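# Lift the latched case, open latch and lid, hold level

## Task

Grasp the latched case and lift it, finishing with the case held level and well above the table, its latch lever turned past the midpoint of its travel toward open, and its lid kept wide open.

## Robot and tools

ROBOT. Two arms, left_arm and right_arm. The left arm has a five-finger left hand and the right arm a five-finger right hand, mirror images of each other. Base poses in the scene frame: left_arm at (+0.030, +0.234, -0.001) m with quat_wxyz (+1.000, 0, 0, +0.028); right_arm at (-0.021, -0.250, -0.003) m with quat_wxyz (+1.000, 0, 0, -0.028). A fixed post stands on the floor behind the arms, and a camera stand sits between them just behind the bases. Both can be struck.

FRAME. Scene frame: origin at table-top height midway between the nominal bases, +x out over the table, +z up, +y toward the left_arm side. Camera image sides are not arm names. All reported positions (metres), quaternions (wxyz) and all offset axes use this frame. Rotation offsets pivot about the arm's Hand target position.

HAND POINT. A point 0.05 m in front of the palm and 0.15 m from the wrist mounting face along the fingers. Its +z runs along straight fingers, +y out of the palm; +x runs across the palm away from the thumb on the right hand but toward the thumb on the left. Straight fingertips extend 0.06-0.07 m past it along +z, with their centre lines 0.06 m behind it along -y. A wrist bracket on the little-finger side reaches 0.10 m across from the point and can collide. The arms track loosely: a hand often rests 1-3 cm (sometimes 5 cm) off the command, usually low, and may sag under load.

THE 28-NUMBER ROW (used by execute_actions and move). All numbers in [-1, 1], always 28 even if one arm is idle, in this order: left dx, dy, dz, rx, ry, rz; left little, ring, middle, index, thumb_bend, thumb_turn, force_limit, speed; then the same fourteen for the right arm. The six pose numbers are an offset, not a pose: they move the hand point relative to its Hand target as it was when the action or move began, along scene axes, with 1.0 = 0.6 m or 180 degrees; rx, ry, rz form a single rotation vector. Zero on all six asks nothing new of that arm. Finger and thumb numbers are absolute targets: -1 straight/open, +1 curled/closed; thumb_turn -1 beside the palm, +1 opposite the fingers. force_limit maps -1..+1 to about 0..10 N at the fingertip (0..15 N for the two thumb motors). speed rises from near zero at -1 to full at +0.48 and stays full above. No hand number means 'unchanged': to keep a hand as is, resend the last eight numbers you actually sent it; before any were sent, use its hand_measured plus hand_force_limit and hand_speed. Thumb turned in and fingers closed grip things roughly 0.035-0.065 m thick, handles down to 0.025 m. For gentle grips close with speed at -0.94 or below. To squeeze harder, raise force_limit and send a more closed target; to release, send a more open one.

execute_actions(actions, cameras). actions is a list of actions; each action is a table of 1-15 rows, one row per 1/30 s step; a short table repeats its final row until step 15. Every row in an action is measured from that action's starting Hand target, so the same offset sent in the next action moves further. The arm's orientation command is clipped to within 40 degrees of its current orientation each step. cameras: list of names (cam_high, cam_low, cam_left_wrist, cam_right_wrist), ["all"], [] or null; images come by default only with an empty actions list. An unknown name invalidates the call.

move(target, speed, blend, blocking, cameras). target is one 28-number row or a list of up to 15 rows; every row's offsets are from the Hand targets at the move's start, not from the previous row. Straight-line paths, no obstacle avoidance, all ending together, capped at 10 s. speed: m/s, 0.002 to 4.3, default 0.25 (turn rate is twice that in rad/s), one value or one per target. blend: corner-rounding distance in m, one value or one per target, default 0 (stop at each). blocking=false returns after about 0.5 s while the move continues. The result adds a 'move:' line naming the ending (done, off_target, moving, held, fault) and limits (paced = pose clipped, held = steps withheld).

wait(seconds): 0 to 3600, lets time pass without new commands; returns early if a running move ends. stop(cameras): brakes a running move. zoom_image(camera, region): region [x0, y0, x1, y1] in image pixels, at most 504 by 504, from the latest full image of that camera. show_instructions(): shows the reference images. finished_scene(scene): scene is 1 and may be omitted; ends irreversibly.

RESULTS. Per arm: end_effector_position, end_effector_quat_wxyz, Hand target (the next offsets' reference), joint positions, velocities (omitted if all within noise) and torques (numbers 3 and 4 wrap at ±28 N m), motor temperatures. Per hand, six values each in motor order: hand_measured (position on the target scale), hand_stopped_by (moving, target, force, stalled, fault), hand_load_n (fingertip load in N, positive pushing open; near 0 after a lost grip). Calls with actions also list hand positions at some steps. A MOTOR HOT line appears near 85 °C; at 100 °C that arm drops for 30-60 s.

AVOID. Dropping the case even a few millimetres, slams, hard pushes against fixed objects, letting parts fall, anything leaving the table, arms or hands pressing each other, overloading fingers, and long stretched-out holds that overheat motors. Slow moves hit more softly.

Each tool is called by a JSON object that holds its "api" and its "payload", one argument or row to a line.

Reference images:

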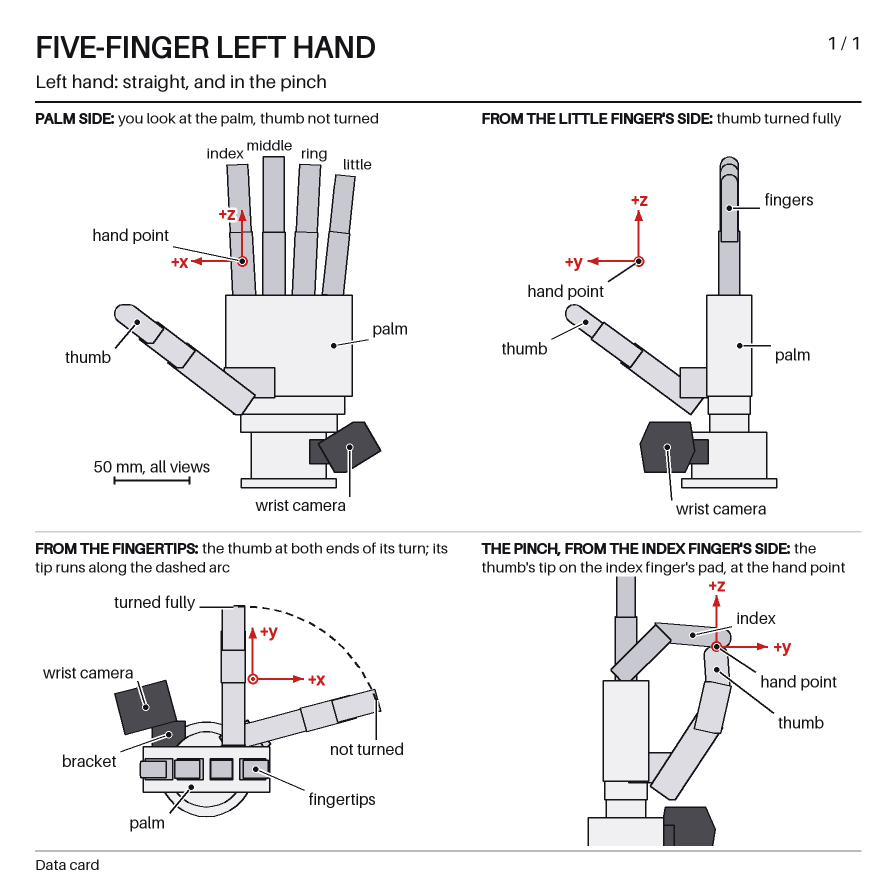

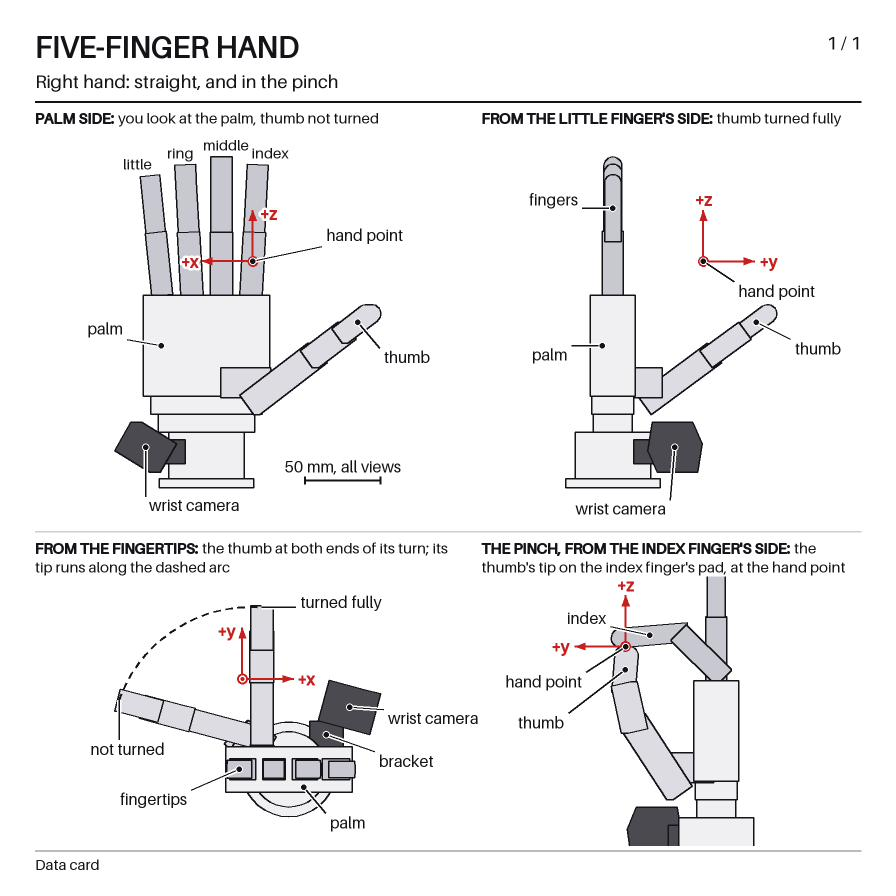

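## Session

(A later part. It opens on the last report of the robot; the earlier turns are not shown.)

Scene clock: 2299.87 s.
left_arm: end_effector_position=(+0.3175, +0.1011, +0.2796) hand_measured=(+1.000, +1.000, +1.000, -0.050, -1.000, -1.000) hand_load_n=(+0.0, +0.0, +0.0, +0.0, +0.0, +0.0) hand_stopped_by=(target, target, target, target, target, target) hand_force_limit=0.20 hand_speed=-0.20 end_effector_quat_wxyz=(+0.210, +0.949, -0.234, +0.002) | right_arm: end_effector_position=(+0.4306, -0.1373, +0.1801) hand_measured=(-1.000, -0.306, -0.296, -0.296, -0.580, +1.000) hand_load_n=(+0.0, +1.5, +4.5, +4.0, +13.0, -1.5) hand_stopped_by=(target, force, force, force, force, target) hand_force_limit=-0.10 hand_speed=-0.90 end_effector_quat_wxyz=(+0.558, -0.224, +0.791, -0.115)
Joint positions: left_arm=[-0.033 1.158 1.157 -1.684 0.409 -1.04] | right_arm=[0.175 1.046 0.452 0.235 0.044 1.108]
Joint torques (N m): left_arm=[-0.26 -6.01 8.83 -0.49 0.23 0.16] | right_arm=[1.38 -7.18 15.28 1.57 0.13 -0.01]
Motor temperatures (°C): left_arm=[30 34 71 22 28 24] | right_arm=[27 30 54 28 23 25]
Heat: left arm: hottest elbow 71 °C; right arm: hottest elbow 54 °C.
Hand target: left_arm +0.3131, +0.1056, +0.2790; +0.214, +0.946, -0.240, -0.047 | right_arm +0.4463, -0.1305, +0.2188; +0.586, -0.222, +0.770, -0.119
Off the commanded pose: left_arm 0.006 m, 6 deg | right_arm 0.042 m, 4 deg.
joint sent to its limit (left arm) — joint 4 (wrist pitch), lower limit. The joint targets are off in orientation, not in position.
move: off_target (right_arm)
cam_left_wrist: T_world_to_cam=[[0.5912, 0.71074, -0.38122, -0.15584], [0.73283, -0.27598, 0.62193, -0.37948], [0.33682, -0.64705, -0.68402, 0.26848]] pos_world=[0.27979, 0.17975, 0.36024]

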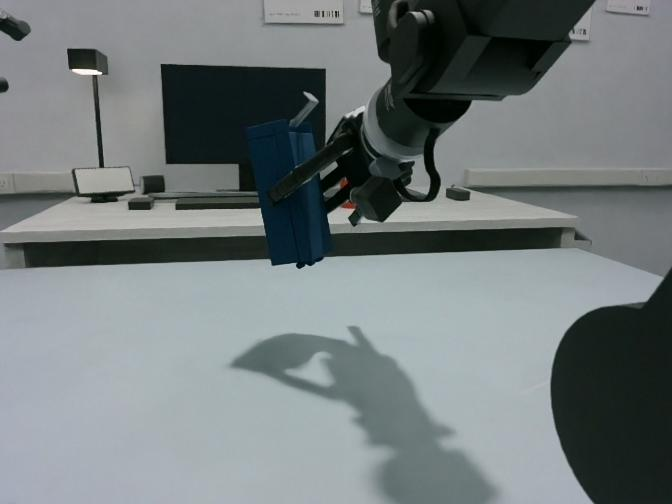

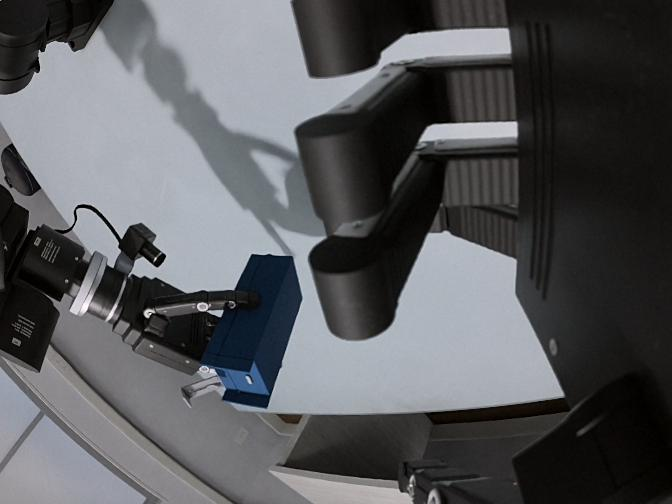

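{"api": "move", "payload": {
  "target": [
    [0,0,0,0,0,0, 1,1,1,-0.05,-1,-1,0.2,-0.2, 0,0,0.01,-0.145,0.08,0, -1,-0.1,-0.1,-0.1,-0.3,1,-0.1,-0.9]
  ],
  "speed": 0.2
}}

{"api": "move", "payload": {
  "target": [
    [0,0,0,0,0,0, 1,1,1,-0.05,-1,-1,0.2,-0.2, 0,0,0.01,-0.12,0.066,0, -1,-0.1,-0.1,-0.1,-0.3,1,-0.1,-0.9]
  ],
  "speed": 0.2,
  "cameras": ["cam_low","cam_left_wrist","cam_high"]
}}

Scene clock: 2305.77 s.
left_arm: end_effector_position=(+0.3175, +0.1011, +0.2796) hand_measured=(+1.000, +1.000, +1.000, -0.050, -1.000, -1.000) hand_load_n=(+0.0, +0.0, +0.0, +0.0, +0.0, +0.0) hand_stopped_by=(target, target, target, target, target, target) hand_force_limit=0.20 hand_speed=-0.20 end_effector_quat_wxyz=(+0.210, +0.949, -0.234, +0.002) | right_arm: end_effector_position=(+0.4298, -0.1387, +0.1910) hand_measured=(-1.000, -0.306, -0.296, -0.296, -0.580, +1.000) hand_load_n=(+0.0, +1.5, +4.5, +4.0, +13.5, -1.5) hand_stopped_by=(target, force, force, force, force, target) hand_force_limit=-0.10 hand_speed=-0.90 end_effector_quat_wxyz=(+0.396, -0.365, +0.803, -0.255)
Joint positions: left_arm=[-0.033 1.158 1.157 -1.684 0.409 -1.04] | right_arm=[0.299 1.033 0.722 -0.315 0.32 0.794]
Joint torques (N m): left_arm=[-0.32 -5.95 8.87 -0.47 0.23 0.15] | right_arm=[1.03 -6.65 16.8 1.39 0.35 -0.04]
Motor temperatures (°C): left_arm=[30 34 70 22 28 24] | right_arm=[27 30 54 28 23 25]
Heat: left arm: hottest elbow 70 °C; right arm: hottest elbow 54 °C.
Hand target: left_arm +0.3131, +0.1056, +0.2790; +0.214, +0.946, -0.240, -0.047 | right_arm +0.4463, -0.1304, +0.2249; +0.420, -0.362, +0.790, -0.261
Off the commanded pose: left_arm 0.006 m, 6 deg | right_arm 0.039 m, 3 deg.
joint sent to its limit (left arm) — joint 4 (wrist pitch), lower limit. The joint targets are off in orientation, not in position.
move: off_target (right_arm)

Scene clock: 2307.53 s.
left_arm: end_effector_position=(+0.3175, +0.1011, +0.2796) hand_measured=(+1.000, +1.000, +1.000, -0.050, -1.000, -1.000) hand_load_n=(+0.0, +0.0, +0.0, +0.0, +0.0, +0.0) hand_stopped_by=(target, target, target, target, target, target) hand_force_limit=0.20 hand_speed=-0.20 end_effector_quat_wxyz=(+0.210, +0.949, -0.234, +0.002) | right_arm: end_effector_position=(+0.4312, -0.1399, +0.2007) hand_measured=(-1.000, -0.306, -0.296, -0.296, -0.580, +1.000) hand_load_n=(+0.0, +1.5, +4.5, +4.0, +13.0, -1.0) hand_stopped_by=(target, force, force, force, force, target) hand_force_limit=-0.10 hand_speed=-0.90 end_effector_quat_wxyz=(+0.240, -0.463, +0.774, -0.359)
Joint positions: left_arm=[-0.033 1.158 1.157 -1.684 0.409 -1.04] | right_arm=[0.426 1.168 0.963 -0.659 0.6 0.633]
Joint torques (N m): left_arm=[-0.32 -6.07 8.9 -0.5 0.23 0.15] | right_arm=[1.32 -8.59 16.7 0.8 0.69 -0.06]
Motor temperatures (°C): left_arm=[30 34 69 22 28 24] | right_arm=[27 30 55 28 23 25]
Heat: left arm: hottest elbow 69 °C; right arm: hottest elbow 55 °C.
Hand target: left_arm +0.3131, +0.1056, +0.2790; +0.214, +0.946, -0.240, -0.047 | right_arm +0.4463, -0.1305, +0.2309; +0.262, -0.459, +0.766, -0.365
Off the commanded pose: left_arm 0.006 m, 6 deg | right_arm 0.035 m, 3 deg.
joint sent to its limit (left arm) — joint 4 (wrist pitch), lower limit. The joint targets are off in orientation, not in position.
move: off_target (right_arm)
cam_left_wrist: T_world_to_cam=[[0.5912, 0.71074, -0.38122, -0.15584], [0.73283, -0.27598, 0.62193, -0.37948], [0.33682, -0.64705, -0.68402, 0.26848]] pos_world=[0.27979, 0.17975, 0.36024]
Images, in order (width x height): cam_high 672x504, cam_low 672x504, cam_left_wrist 672x504.

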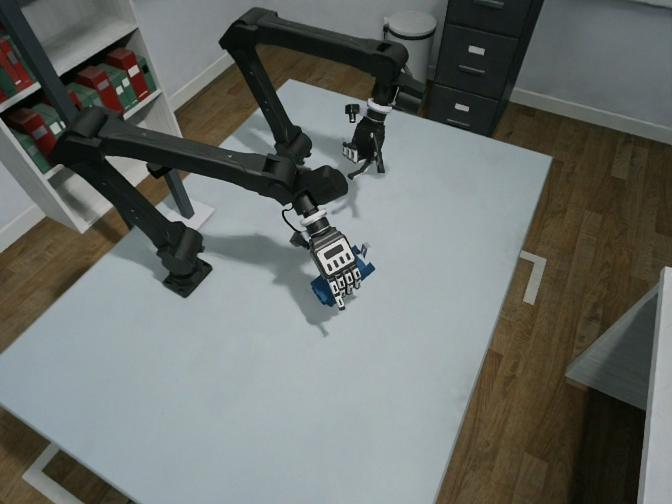

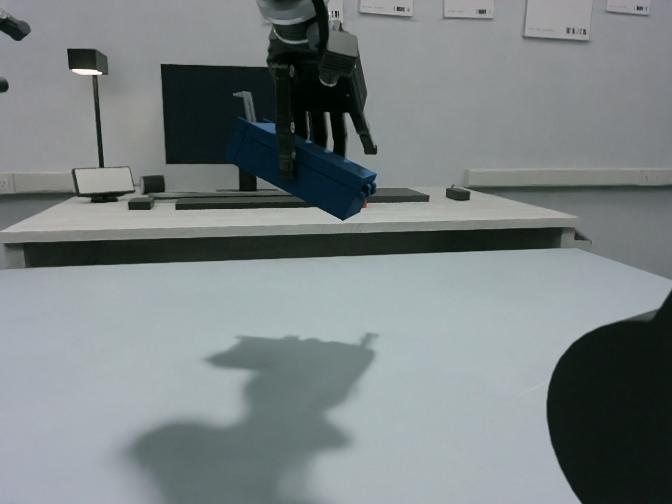

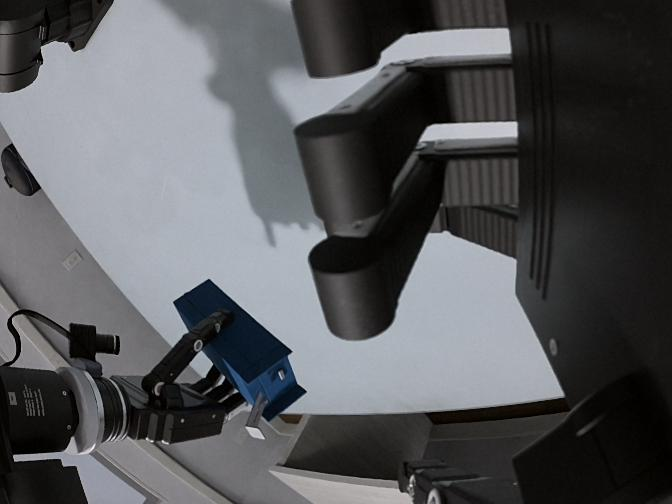

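{"api": "move", "payload": {
  "target": [
    [0,0,0,0,0,0, 1,1,1,-0.05,-1,-1,0.2,-0.2, 0,0,-0.02,-0.107,0.059,0, -1,-0.1,-0.1,-0.1,-0.3,1,-0.1,-0.9]
  ],
  "speed": 0.2,
  "cameras": ["cam_low","cam_left_wrist","cam_high"]
}}

{"api": "zoom_image", "payload": {
  "camera": "cam_low",
  "region": [200, 60, 440, 240]
}}

{"api": "zoom_image", "payload": {
  "camera": "cam_left_wrist",
  "region": [120, 260, 360, 440]
}}

Scene clock: 2313.60 s.
left_arm: end_effector_position=(+0.3175, +0.1011, +0.2796) hand_measured=(+1.000, +1.000, +1.000, -0.050, -1.000, -1.000) hand_load_n=(+0.0, +0.5, +0.0, +0.0, +0.0, +0.0) hand_stopped_by=(target, target, target, target, target, target) hand_force_limit=0.20 hand_speed=-0.20 end_effector_quat_wxyz=(+0.210, +0.949, -0.234, +0.002) | right_arm: end_effector_position=(+0.4329, -0.1403, +0.1935) hand_measured=(-1.000, -0.306, -0.296, -0.296, -0.580, +1.000) hand_load_n=(+0.0, +1.0, +4.0, +4.0, +13.0, -0.5) hand_stopped_by=(target, force, force, force, force, target) hand_force_limit=-0.10 hand_speed=-0.90 end_effector_quat_wxyz=(+0.091, -0.532, +0.719, -0.438)
Joint positions: left_arm=[-0.033 1.158 1.157 -1.684 0.409 -1.04] | right_arm=[0.524 1.347 1.134 -0.904 0.839 0.559]
Joint torques (N m): left_arm=[-0.26 -6.01 8.84 -0.46 0.23 0.15] | right_arm=[1.14 -11.16 15.8 0.42 1.04 -0.13]
Motor temperatures (°C): left_arm=[30 33 68 22 28 24] | right_arm=[27 30 57 27 23 25]
Heat: left arm: hottest elbow 68 °C; right arm: hottest elbow 57 °C.
Hand target: left_arm +0.3131, +0.1056, +0.2790; +0.214, +0.946, -0.240, -0.047 | right_arm +0.4463, -0.1304, +0.2189; +0.110, -0.528, +0.715, -0.445
Off the commanded pose: left_arm 0.006 m, 6 deg | right_arm 0.030 m, 2 deg.
joint sent to its limit (left arm) — joint 4 (wrist pitch), lower limit. The joint targets are off in orientation, not in position.
move: off_target (right_arm)
cam_left_wrist: T_world_to_cam=[[0.5912, 0.71074, -0.38122, -0.15584], [0.73283, -0.27598, 0.62193, -0.37948], [0.33682, -0.64705, -0.68402, 0.26848]] pos_world=[0.27979, 0.17975, 0.36024]
Images, in order (width x height): cam_high 672x504, cam_low 672x504, cam_left_wrist 672x504.

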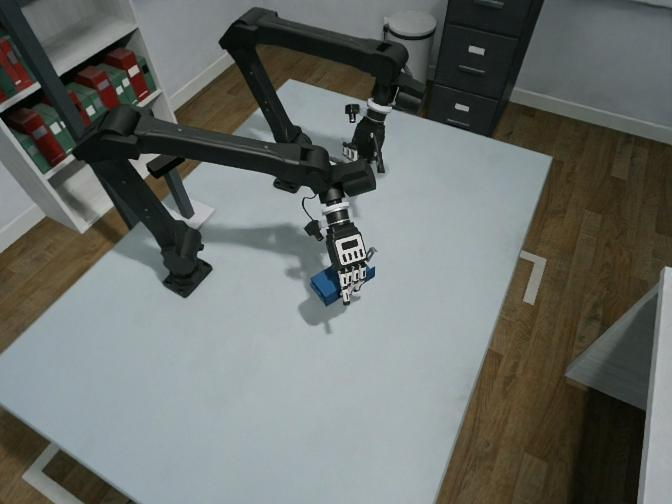

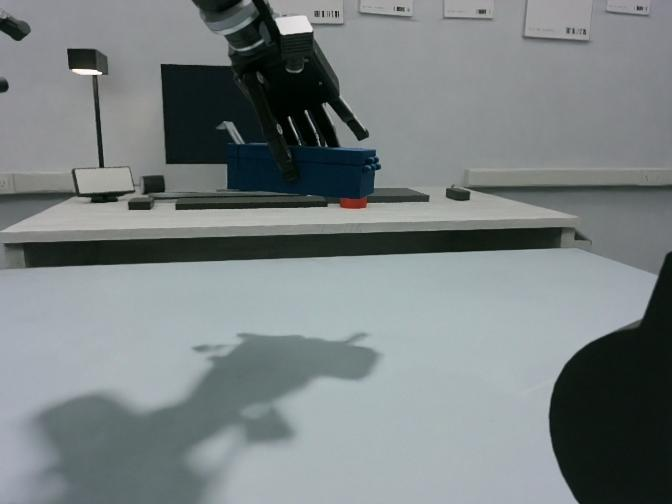

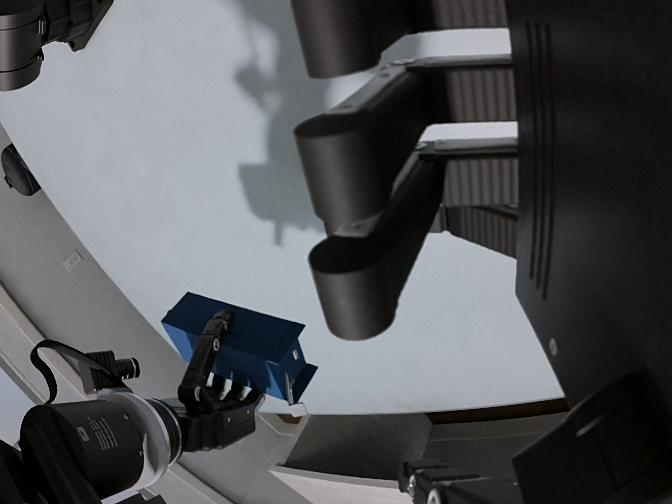

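Scaled by 2.100 from the camera's image (finer frame: 960x720).

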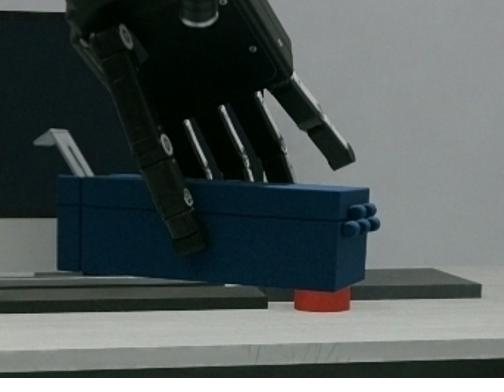

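Scaled by 2.100 from the camera's image (finer frame: 960x720).

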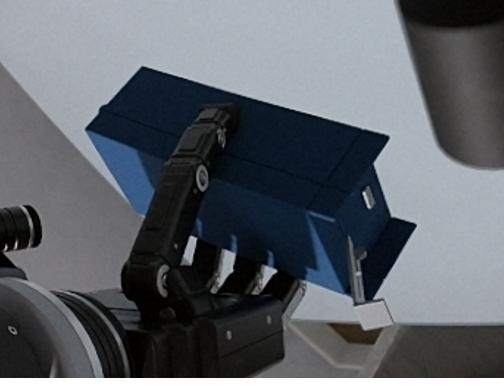

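{"api": "move", "payload": {
  "target": [
    [0,0,0,0,0,0, 1,1,1,-0.05,-1,-1,0.2,-0.2, -0.05,0.08,-0.19,0,0,0, -1,-0.1,-0.1,-0.1,-0.3,1,-0.1,-0.9]
  ],
  "speed": 0.1,
  "cameras": ["cam_low","cam_left_wrist"]
}}

{"api": "zoom_image", "payload": {
  "camera": "cam_low",
  "region": [180, 80, 480, 305]
}}

Scene clock: 2328.23 s.
left_arm: end_effector_position=(+0.3175, +0.1011, +0.2796) hand_measured=(+1.000, +1.000, +1.000, -0.050, -1.000, -1.000) hand_load_n=(+0.0, +0.0, +0.0, +0.0, +0.0, +0.0) hand_stopped_by=(target, target, target, target, target, target) hand_force_limit=0.20 hand_speed=-0.20 end_effector_quat_wxyz=(+0.210, +0.949, -0.234, +0.002) | right_arm: end_effector_position=(+0.4101, -0.0902, +0.0979) hand_measured=(-1.000, -0.306, -0.296, -0.296, -0.580, +1.000) hand_load_n=(+0.0, +1.0, +4.5, +4.5, +13.0, -0.5) hand_stopped_by=(target, force, force, force, force, target) hand_force_limit=-0.10 hand_speed=-0.90 end_effector_quat_wxyz=(+0.094, -0.536, +0.714, -0.441)
Joint positions: left_arm=[-0.033 1.158 1.157 -1.684 0.409 -1.04] | right_arm=[0.659 1.466 0.995 -0.774 0.895 0.728]
Joint torques (N m): left_arm=[-0.26 -6.01 8.85 -0.49 0.22 0.15] | right_arm=[1.2 -11.99 10.51 1.14 1.12 0.1]
Motor temperatures (°C): left_arm=[30 33 67 22 28 24] | right_arm=[27 31 62 27 24 25]
Heat: left arm: hottest elbow 67 °C; right arm: hottest elbow 62 °C.
Hand target: left_arm +0.3131, +0.1056, +0.2790; +0.214, +0.946, -0.240, -0.047 | right_arm +0.4162, -0.0826, +0.1048; +0.110, -0.528, +0.715, -0.445
Off the commanded pose: left_arm 0.006 m, 6 deg | right_arm 0.012 m, 2 deg.
joint sent to its limit (left arm) — joint 4 (wrist pitch), lower limit. The joint targets are off in orientation, not in position.
move: off_target (right_arm)
cam_left_wrist: T_world_to_cam=[[0.5912, 0.71074, -0.38122, -0.15584], [0.73283, -0.27598, 0.62193, -0.37948], [0.33682, -0.64705, -0.68402, 0.26848]] pos_world=[0.27979, 0.17975, 0.36024]

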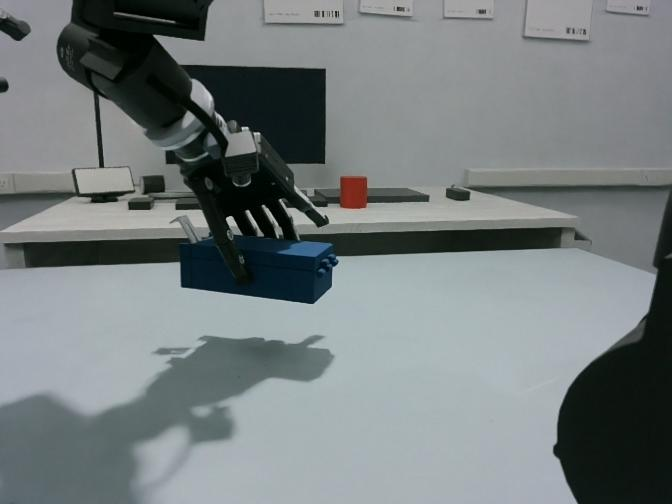

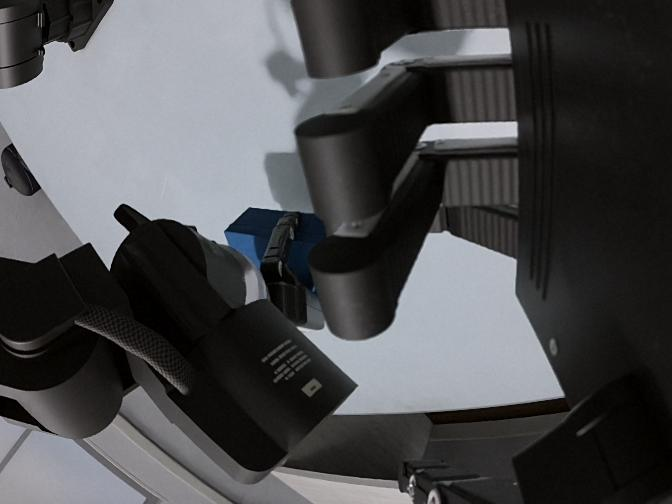

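Scaled by 1.680 from the camera's image (finer frame: 960x720).

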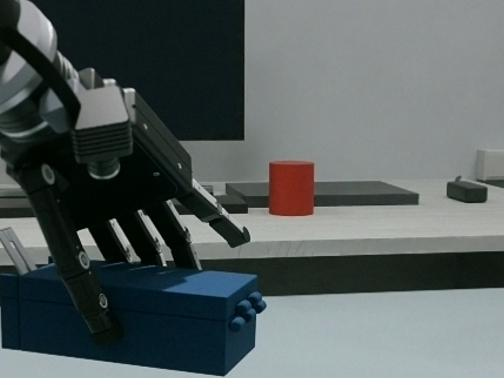

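{"api": "move", "payload": {
  "target": [
    [0,0,0,0,0,0, 1,1,1,-0.05,-1,-1,0.2,-0.2, 0,0,-0.07,0,0,0, -1,-0.1,-0.1,-0.1,-0.3,1,-0.1,-0.9]
  ],
  "speed": 0.08,
  "cameras": ["cam_low"]
}}

{"api": "zoom_image", "payload": {
  "camera": "cam_low",
  "region": [150, 180, 420, 380]
}}

Scene clock: 2332.27 s.
left_arm: end_effector_position=(+0.3175, +0.1011, +0.2796) hand_measured=(+1.000, +1.000, +1.000, -0.050, -1.000, -1.000) hand_load_n=(+0.0, +0.0, +0.0, +0.0, +0.0, +0.0) hand_stopped_by=(target, target, target, target, target, target) hand_force_limit=0.20 hand_speed=-0.20 end_effector_quat_wxyz=(+0.210, +0.949, -0.234, +0.002) | right_arm: end_effector_position=(+0.4103, -0.0898, +0.0568) hand_measured=(-1.000, -0.306, -0.296, -0.296, -0.580, +1.000) hand_load_n=(+0.0, +1.0, +4.5, +4.0, +13.0, -0.5) hand_stopped_by=(target, force, force, force, force, target) hand_force_limit=-0.10 hand_speed=-0.90 end_effector_quat_wxyz=(+0.095, -0.535, +0.714, -0.441)
Joint positions: left_arm=[-0.033 1.158 1.157 -1.684 0.409 -1.04] | right_arm=[0.66 1.525 0.936 -0.654 0.895 0.73]
Joint torques (N m): left_arm=[-0.21 -6.07 8.85 -0.49 0.22 0.15] | right_arm=[1.2 -12.16 9.83 1.21 1.08 0.08]
Motor temperatures (°C): left_arm=[30 33 66 22 28 24] | right_arm=[27 31 61 27 25 25]
Heat: left arm: hottest elbow 66 °C; right arm: hottest elbow 61 °C.
Hand target: left_arm +0.3131, +0.1056, +0.2790; +0.214, +0.946, -0.240, -0.047 | right_arm +0.4163, -0.0824, +0.0628; +0.110, -0.528, +0.715, -0.444
Off the commanded pose: left_arm 0.006 m, 6 deg | right_arm 0.011 m, 2 deg.
joint sent to its limit (left arm) — joint 4 (wrist pitch), lower limit. The joint targets are off in orientation, not in position.
move: off_target (right_arm)

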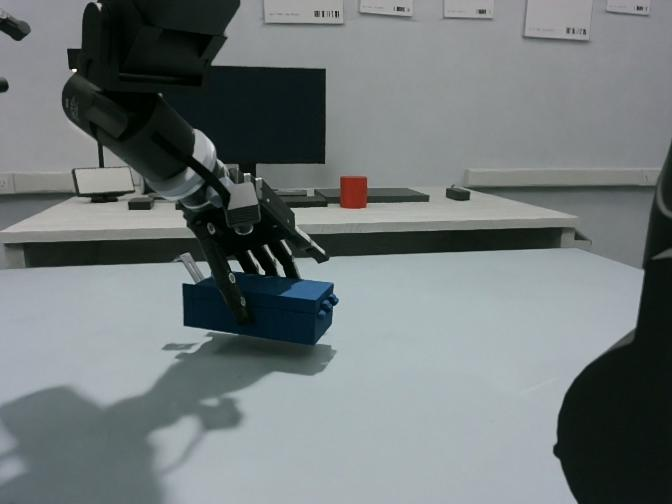

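Scaled by 1.867 from the camera's image (finer frame: 960x720).

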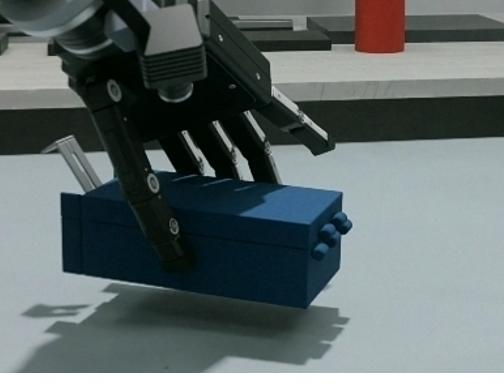

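{"api": "move", "payload": {
  "target": [
    [0,0,0,0,0,0, 1,1,1,-0.05,-1,-1,0.2,-0.2, 0,0,-0.022,0,0,0, -1,-0.1,-0.1,-0.1,-0.3,1,-0.1,-0.9]
  ],
  "speed": 0.04,
  "cameras": ["cam_low"]
}}

{"api": "zoom_image", "payload": {
  "camera": "cam_low",
  "region": [150, 230, 390, 410]
}}

Scene clock: 2335.57 s.
left_arm: end_effector_position=(+0.3175, +0.1011, +0.2796) hand_measured=(+1.000, +1.000, +1.000, -0.050, -1.000, -1.000) hand_load_n=(+0.0, +0.0, +0.0, +0.5, +0.0, +0.0) hand_stopped_by=(target, target, target, target, target, target) hand_force_limit=0.20 hand_speed=-0.20 end_effector_quat_wxyz=(+0.210, +0.949, -0.234, +0.002) | right_arm: end_effector_position=(+0.4108, -0.0895, +0.0449) hand_measured=(-1.000, -0.306, -0.296, -0.296, -0.580, +1.000) hand_load_n=(+0.0, +1.0, +4.5, +4.0, +13.0, -0.5) hand_stopped_by=(target, force, force, force, force, target) hand_force_limit=-0.10 hand_speed=-0.90 end_effector_quat_wxyz=(+0.097, -0.534, +0.714, -0.442)
Joint positions: left_arm=[-0.033 1.158 1.157 -1.684 0.409 -1.04] | right_arm=[0.66 1.545 0.921 -0.616 0.895 0.73]
Joint torques (N m): left_arm=[-0.21 -5.89 8.88 -0.49 0.23 0.15] | right_arm=[1.38 -12.45 9.51 1.13 1.08 0.08]
Motor temperatures (°C): left_arm=[30 33 66 22 28 24] | right_arm=[27 31 60 27 25 25]
Heat: left arm: hottest elbow 66 °C; right arm: hottest elbow 60 °C.
Hand target: left_arm +0.3131, +0.1056, +0.2790; +0.214, +0.946, -0.240, -0.047 | right_arm +0.4163, -0.0823, +0.0497; +0.110, -0.528, +0.716, -0.444
Off the commanded pose: left_arm 0.006 m, 6 deg | right_arm 0.010 m, 2 deg.
joint sent to its limit (left arm) — joint 4 (wrist pitch), lower limit. The joint targets are off in orientation, not in position.
move: done

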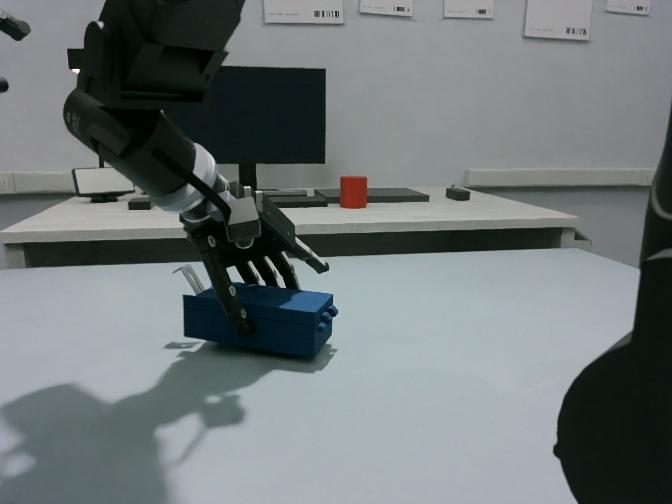

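Scaled by 2.100 from the camera's image (finer frame: 960x720).

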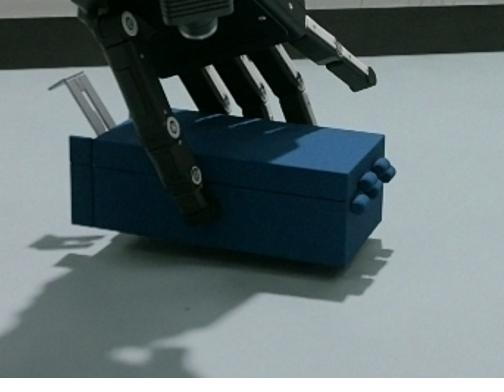

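{"api": "move", "payload": {
  "target": [
    [0,0,0,0,0,0, 1,1,1,-0.05,-1,-1,0.2,-0.2, 0,0,-0.012,0,0,0, -1,-0.1,-0.1,-0.1,-0.3,1,-0.1,-0.9]
  ],
  "speed": 0.03,
  "cameras": ["cam_low"]
}}

{"api": "zoom_image", "payload": {
  "camera": "cam_low",
  "region": [150, 230, 390, 410]
}}

Scene clock: 2338.97 s.
left_arm: end_effector_position=(+0.3175, +0.1011, +0.2796) hand_measured=(+1.000, +1.000, +1.000, -0.050, -1.000, -1.000) hand_load_n=(+0.0, +0.0, +0.0, +0.5, +0.0, +0.0) hand_stopped_by=(target, target, target, target, target, target) hand_force_limit=0.20 hand_speed=-0.20 end_effector_quat_wxyz=(+0.210, +0.949, -0.234, +0.002) | right_arm: end_effector_position=(+0.4110, -0.0894, +0.0384) hand_measured=(-1.000, -0.306, -0.296, -0.296, -0.580, +1.000) hand_load_n=(+0.0, +1.0, +4.5, +4.0, +13.0, -0.5) hand_stopped_by=(target, force, force, force, force, target) hand_force_limit=-0.10 hand_speed=-0.90 end_effector_quat_wxyz=(+0.097, -0.534, +0.715, -0.442)
Joint positions: left_arm=[-0.033 1.158 1.157 -1.684 0.409 -1.04] | right_arm=[0.66 1.556 0.913 -0.595 0.895 0.73]
Joint torques (N m): left_arm=[-0.26 -6.01 8.87 -0.47 0.23 0.15] | right_arm=[1.14 -12.16 9.36 1.06 1.07 0.06]
Motor temperatures (°C): left_arm=[30 33 66 22 28 24] | right_arm=[27 31 60 27 25 25]
Heat: left arm: hottest elbow 66 °C; right arm: hottest elbow 60 °C.
Hand target: left_arm +0.3131, +0.1056, +0.2790; +0.214, +0.946, -0.240, -0.047 | right_arm +0.4162, -0.0824, +0.0423; +0.110, -0.528, +0.715, -0.444
Off the commanded pose: left_arm 0.006 m, 6 deg | right_arm 0.010 m, 2 deg.
joint sent to its limit (left arm) — joint 4 (wrist pitch), lower limit. The joint targets are off in orientation, not in position.
move: done

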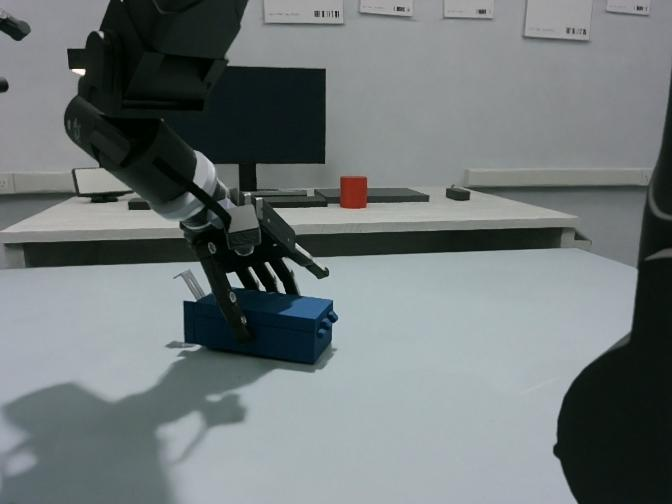

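Scaled by 2.100 from the camera's image (finer frame: 960x720).

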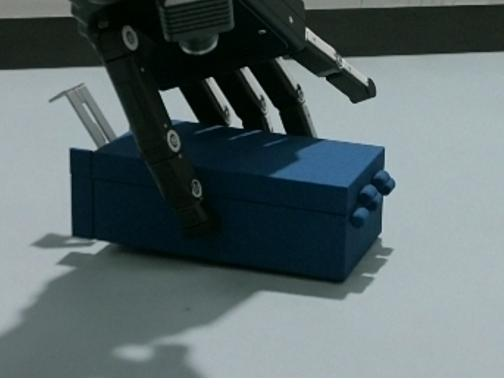

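{"api": "move", "payload": {
  "target": [
    [0,0,0,0,0,0, 1,1,1,-0.05,-1,-1,0.2,-0.2, 0,0,-0.008,0,0,0, -1,-0.1,-0.1,-0.1,-0.3,1,-0.1,-0.9]
  ],
  "speed": 0.03,
  "cameras": ["cam_low"]
}}

{"api": "zoom_image", "payload": {
  "camera": "cam_low",
  "region": [150, 230, 390, 410]
}}

Scene clock: 2341.87 s.
left_arm: end_effector_position=(+0.3175, +0.1011, +0.2796) hand_measured=(+1.000, +1.000, +1.000, -0.050, -1.000, -1.000) hand_load_n=(+0.0, +0.0, +0.5, +0.5, +0.0, +0.0) hand_stopped_by=(target, target, target, target, target, target) hand_force_limit=0.20 hand_speed=-0.20 end_effector_quat_wxyz=(+0.210, +0.949, -0.234, +0.002) | right_arm: end_effector_position=(+0.4122, -0.0888, +0.0362) hand_measured=(-1.000, -0.306, -0.296, -0.296, -0.580, +1.000) hand_load_n=(+0.0, +1.5, +4.5, +4.5, +13.0, -1.0) hand_stopped_by=(target, force, force, force, force, target) hand_force_limit=-0.10 hand_speed=-0.90 end_effector_quat_wxyz=(+0.100, -0.532, +0.715, -0.442)
Joint positions: left_arm=[-0.033 1.158 1.157 -1.684 0.409 -1.04] | right_arm=[0.66 1.561 0.91 -0.583 0.897 0.73]
Joint torques (N m): left_arm=[-0.26 -6.12 8.85 -0.44 0.23 0.15] | right_arm=[1.14 -12.28 9.02 1.16 1.05 0.1]
Motor temperatures (°C): left_arm=[30 33 65 22 28 24] | right_arm=[27 31 59 27 25 25]
Heat: left arm: hottest elbow 65 °C; right arm: hottest elbow 59 °C.
Hand target: left_arm +0.3131, +0.1056, +0.2790; +0.214, +0.946, -0.240, -0.047 | right_arm +0.4163, -0.0824, +0.0377; +0.110, -0.528, +0.715, -0.444
Off the commanded pose: left_arm 0.006 m, 6 deg | right_arm 0.008 m, 1 deg.
joint sent to its limit (left arm) — joint 4 (wrist pitch), lower limit. The joint targets are off in orientation, not in position.
move: done

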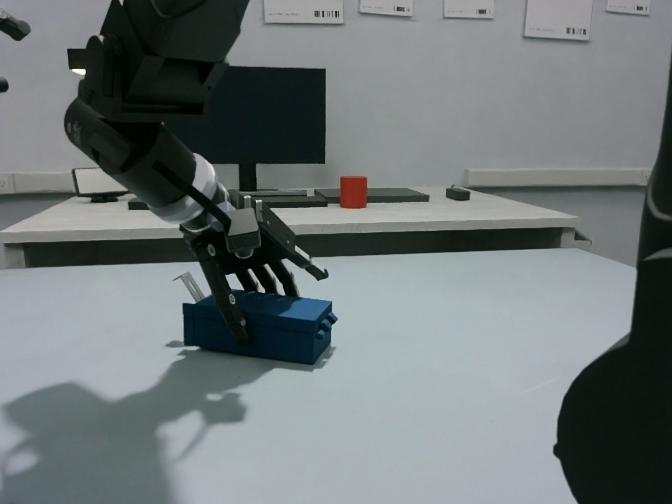

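Scaled by 2.100 from the camera's image (finer frame: 960x720).

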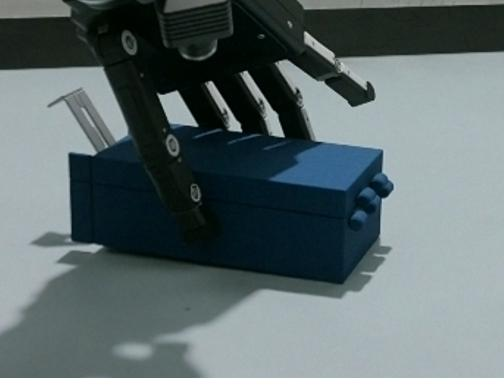

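{"api": "move", "payload": {
  "target": [
    [0,0,0,0,0,0, 1,1,1,-0.05,-1,-1,0.2,-0.2, 0,0,-0.008,0,0,0, -1,-0.1,-0.1,-0.1,-0.3,1,-0.1,-0.9]
  ],
  "speed": 0.03,
  "cameras": ["cam_low"]
}}

{"api": "zoom_image", "payload": {
  "camera": "cam_low",
  "region": [150, 230, 390, 410]
}}

Scene clock: 2345.93 s.
left_arm: end_effector_position=(+0.3175, +0.1011, +0.2796) hand_measured=(+1.000, +1.000, +1.000, -0.050, -1.000, -1.000) hand_load_n=(+0.5, +0.0, +0.0, +0.5, +0.0, +0.0) hand_stopped_by=(target, target, target, target, target, target) hand_force_limit=0.20 hand_speed=-0.20 end_effector_quat_wxyz=(+0.210, +0.949, -0.234, +0.002) | right_arm: end_effector_position=(+0.4132, -0.0885, +0.0338) hand_measured=(-1.000, -0.306, -0.296, -0.296, -0.580, +1.000) hand_load_n=(-0.5, +2.5, +5.0, +4.5, +12.5, +0.0) hand_stopped_by=(target, force, force, force, force, target) hand_force_limit=-0.10 hand_speed=-0.90 end_effector_quat_wxyz=(+0.101, -0.531, +0.715, -0.443)
Joint positions: left_arm=[-0.033 1.158 1.157 -1.684 0.409 -1.04] | right_arm=[0.66 1.566 0.906 -0.57 0.898 0.73]
Joint torques (N m): left_arm=[-0.32 -5.95 8.85 -0.46 0.23 0.16] | right_arm=[1.08 -11.58 8.87 1.2 0.97 0.07]
Motor temperatures (°C): left_arm=[30 32 65 22 28 24] | right_arm=[27 31 58 27 25 25]
Heat: left arm: hottest elbow 65 °C; right arm: hottest elbow 58 °C.
Hand target: left_arm +0.3131, +0.1056, +0.2790; +0.214, +0.946, -0.240, -0.047 | right_arm +0.4163, -0.0824, +0.0328; +0.110, -0.528, +0.715, -0.445
Off the commanded pose: left_arm 0.006 m, 6 deg | right_arm 0.007 m, 1 deg.
joint sent to its limit (left arm) — joint 4 (wrist pitch), lower limit. The joint targets are off in orientation, not in position.
move: done

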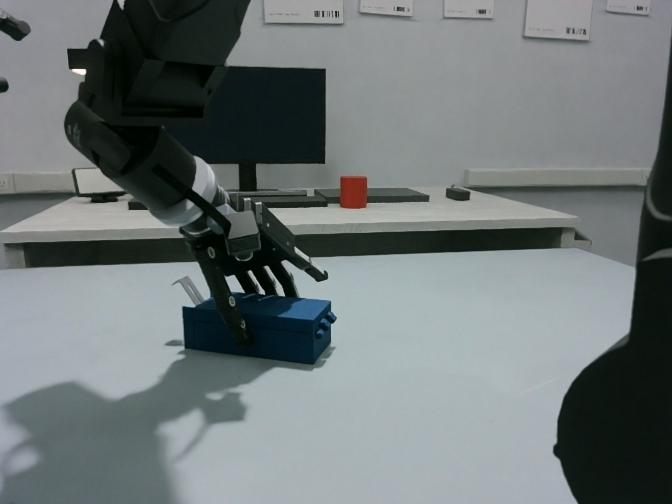

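Scaled by 2.100 from the camera's image (finer frame: 960x720).

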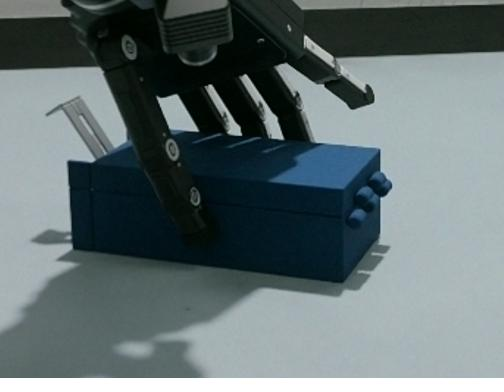

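{"api": "move", "payload": {
  "target": [
    [0,0,0,0,0,0, 1,1,1,-0.05,-1,-1,0.2,-0.2, 0,0,-0.002,0,0,0, -1,-0.4,-0.4,-0.4,-0.7,1,-0.1,-0.95],
    [0,0,0,0,0,0, 1,1,1,-0.05,-1,-1,0.2,-0.2, 0,0,-0.002,0,0,0, -1,-0.8,-0.8,-0.8,-1,1,-0.1,-0.85]
  ],
  "speed": 0.03,
  "cameras": ["cam_low"]
}}

{"api": "zoom_image", "payload": {
  "camera": "cam_low",
  "region": [150, 230, 390, 410]
}}

Scene clock: 2353.77 s.
left_arm: end_effector_position=(+0.3175, +0.1011, +0.2796) hand_measured=(+1.000, +1.000, +1.000, -0.050, -1.000, -1.000) hand_load_n=(+0.0, +0.0, +0.0, +0.0, +0.0, +0.0) hand_stopped_by=(target, target, target, target, target, target) hand_force_limit=0.20 hand_speed=-0.20 end_effector_quat_wxyz=(+0.210, +0.949, -0.234, +0.002) | right_arm: end_effector_position=(+0.4144, -0.0877, +0.0338) hand_measured=(-1.000, -0.800, -0.800, -0.800, -1.000, +1.000) hand_load_n=(+0.0, +0.0, +0.0, +0.0, +0.0, +0.5) hand_stopped_by=(target, target, target, target, target, target) hand_force_limit=-0.10 hand_speed=-0.85 end_effector_quat_wxyz=(+0.104, -0.530, +0.716, -0.443)
Joint positions: left_arm=[-0.033 1.158 1.157 -1.684 0.409 -1.04] | right_arm=[0.66 1.567 0.906 -0.563 0.899 0.73]
Joint torques (N m): left_arm=[-0.32 -6.01 8.84 -0.49 0.23 0.15] | right_arm=[1.32 -11.58 8.69 1.03 0.95 0.07]
Motor temperatures (°C): left_arm=[30 32 65 22 28 24] | right_arm=[27 32 56 27 25 25]
Heat: left arm: hottest elbow 65 °C; right arm: hottest elbow 56 °C.
Hand target: left_arm +0.3131, +0.1056, +0.2790; +0.214, +0.946, -0.240, -0.047 | right_arm +0.4162, -0.0824, +0.0317; +0.110, -0.528, +0.715, -0.444
Off the commanded pose: left_arm 0.006 m, 6 deg | right_arm 0.006 m, 1 deg.
joint sent to its limit (left arm) — joint 4 (wrist pitch), lower limit. The joint targets are off in orientation, not in position.
move: done

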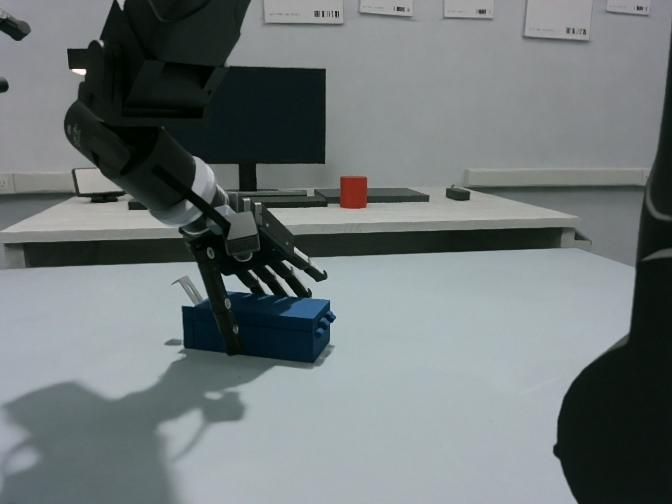

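Scaled by 2.100 from the camera's image (finer frame: 960x720).

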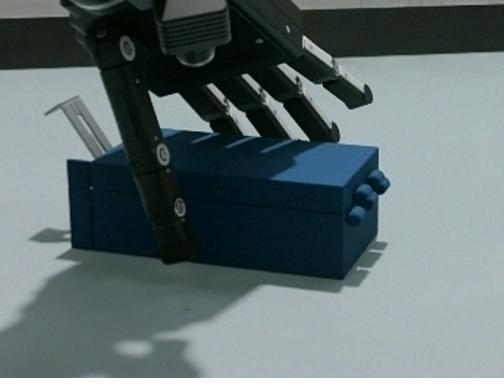

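{"api": "move", "payload": {
  "target": [
    [0,0,0,0,0,0, 1,1,1,-0.05,-1,-1,0.2,-0.2, -0.08,0.071,0.08,0,0,0, -1,-0.8,-0.8,-0.8,-1,1,-0.1,-0.85],
    [0,0,0,0,0,0, 1,1,1,-0.05,-1,-1,0.2,-0.2, -0.16,0.06,0.22,0,0,0, -1,-0.8,-0.8,-0.8,-1,1,-0.1,-0.85],
    [0,0,0,0,0,0, 1,1,1,-0.05,-1,-1,0.2,-0.2, -0.16,-0.25,0.26,0,0,0, -1,-0.8,-0.8,-0.8,-1,1,-0.1,-0.85]
  ],
  "speed": 0.12,
  "blend": 0.02,
  "cameras": ["cam_low","cam_high","cam_left_wrist","cam_right_wrist"]
}}

Scene clock: 2365.93 s.
left_arm: end_effector_position=(+0.3175, +0.1011, +0.2796) hand_measured=(+1.000, +1.000, +1.000, -0.050, -1.000, -1.000) hand_load_n=(+0.0, +0.0, +0.0, +0.0, +0.0, +0.0) hand_stopped_by=(target, target, target, target, target, target) hand_force_limit=0.20 hand_speed=-0.20 end_effector_quat_wxyz=(+0.210, +0.949, -0.234, +0.002) | right_arm: end_effector_position=(+0.3915, -0.0769, +0.0349) hand_measured=(-1.000, -0.800, -0.800, -0.800, -1.000, +1.000) hand_load_n=(+0.0, +0.0, +0.0, +0.0, +0.0, +0.0) hand_stopped_by=(target, target, target, target, target, target) hand_force_limit=-0.10 hand_speed=-0.85 end_effector_quat_wxyz=(+0.092, -0.541, +0.708, -0.445)
Joint positions: left_arm=[-0.033 1.158 1.157 -1.684 0.409 -1.04] | right_arm=[0.715 1.556 0.905 -0.655 0.917 0.793]
Joint torques (N m): left_arm=[-0.21 -6.07 8.84 -0.49 0.23 0.15] | right_arm=[-0.09 -11.69 8.66 0.91 0.74 -0.11]
Motor temperatures (°C): left_arm=[30 32 64 22 28 24] | right_arm=[27 32 53 27 26 25]
Heat: left arm: hottest elbow 64 °C; right arm: hottest elbow 53 °C.
Hand target: left_arm +0.3131, +0.1056, +0.2790; +0.214, +0.946, -0.240, -0.047 | right_arm +0.3955, -0.0798, +0.0334; +0.091, -0.540, +0.709, -0.446 (not the last commanded pose)
Off the commanded pose: left_arm 0.006 m, 6 deg | right_arm 0.229 m, 3 deg.
joint sent to its limit (left arm) — joint 4 (wrist pitch), lower limit. The joint targets are off in orientation, not in position.
move: held (right_arm; a check stopped the path); path passed 0 of 3 targets; limits=held
pose unreachable (right arm): on one or more control steps of this call, first in action 0 (counted from 0), this arm could not follow its commanded pose, so it was not sent that pose on those steps. It may still have moved: this result reports where it is.
cause: moving toward the commanded pose would bring a part of the arm too close to another arm (a part of this arm just beyond joint 4 (wrist pitch) and a part of the left arm just beyond its joint 6 (wrist roll), where that arm would come to rest).
cam_left_wrist: T_world_to_cam=[[0.5912, 0.71074, -0.38122, -0.15584], [0.73283, -0.27598, 0.62193, -0.37948], [0.33682, -0.64705, -0.68402, 0.26848]] pos_world=[0.27979, 0.17975, 0.36024]
cam_right_wrist: T_world_to_cam=[[-0.7586, -0.16994, -0.629, 0.30599], [-0.05871, 0.97929, -0.19377, 0.11616], [0.6489, -0.11007, -0.75287, -0.11555]] pos_world=[0.31392, -0.07447, 0.12798]

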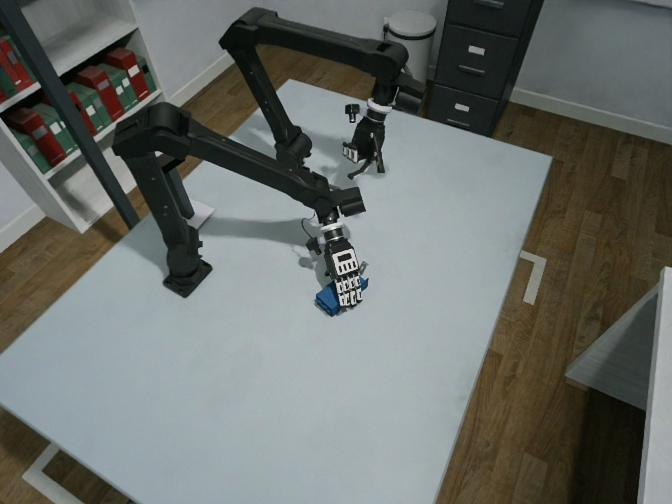

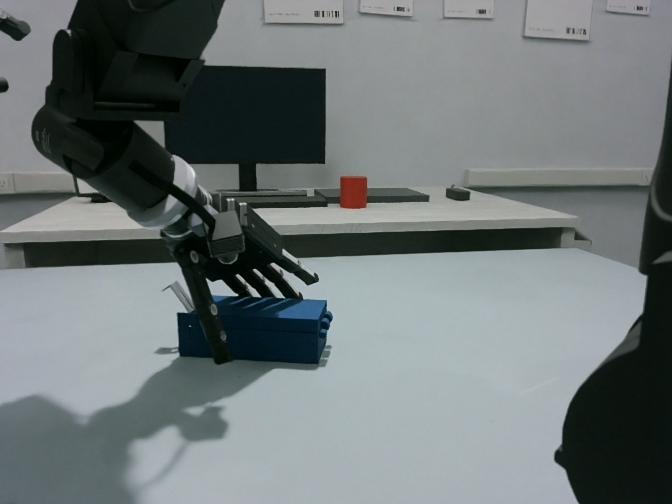

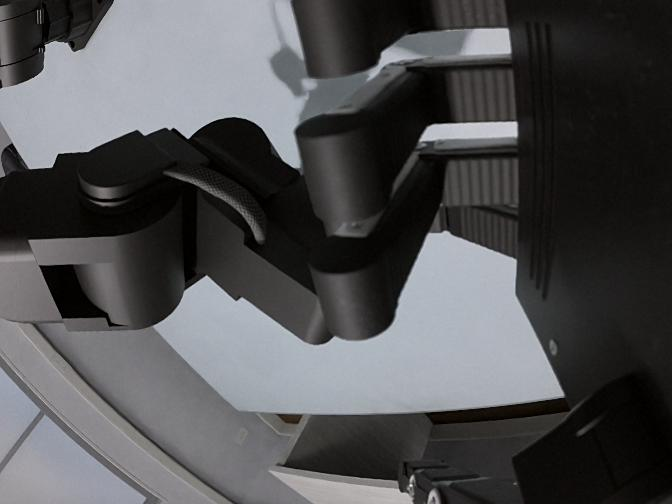

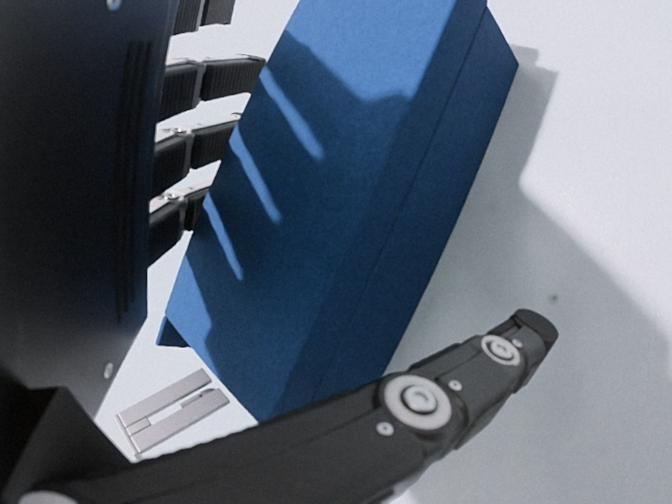

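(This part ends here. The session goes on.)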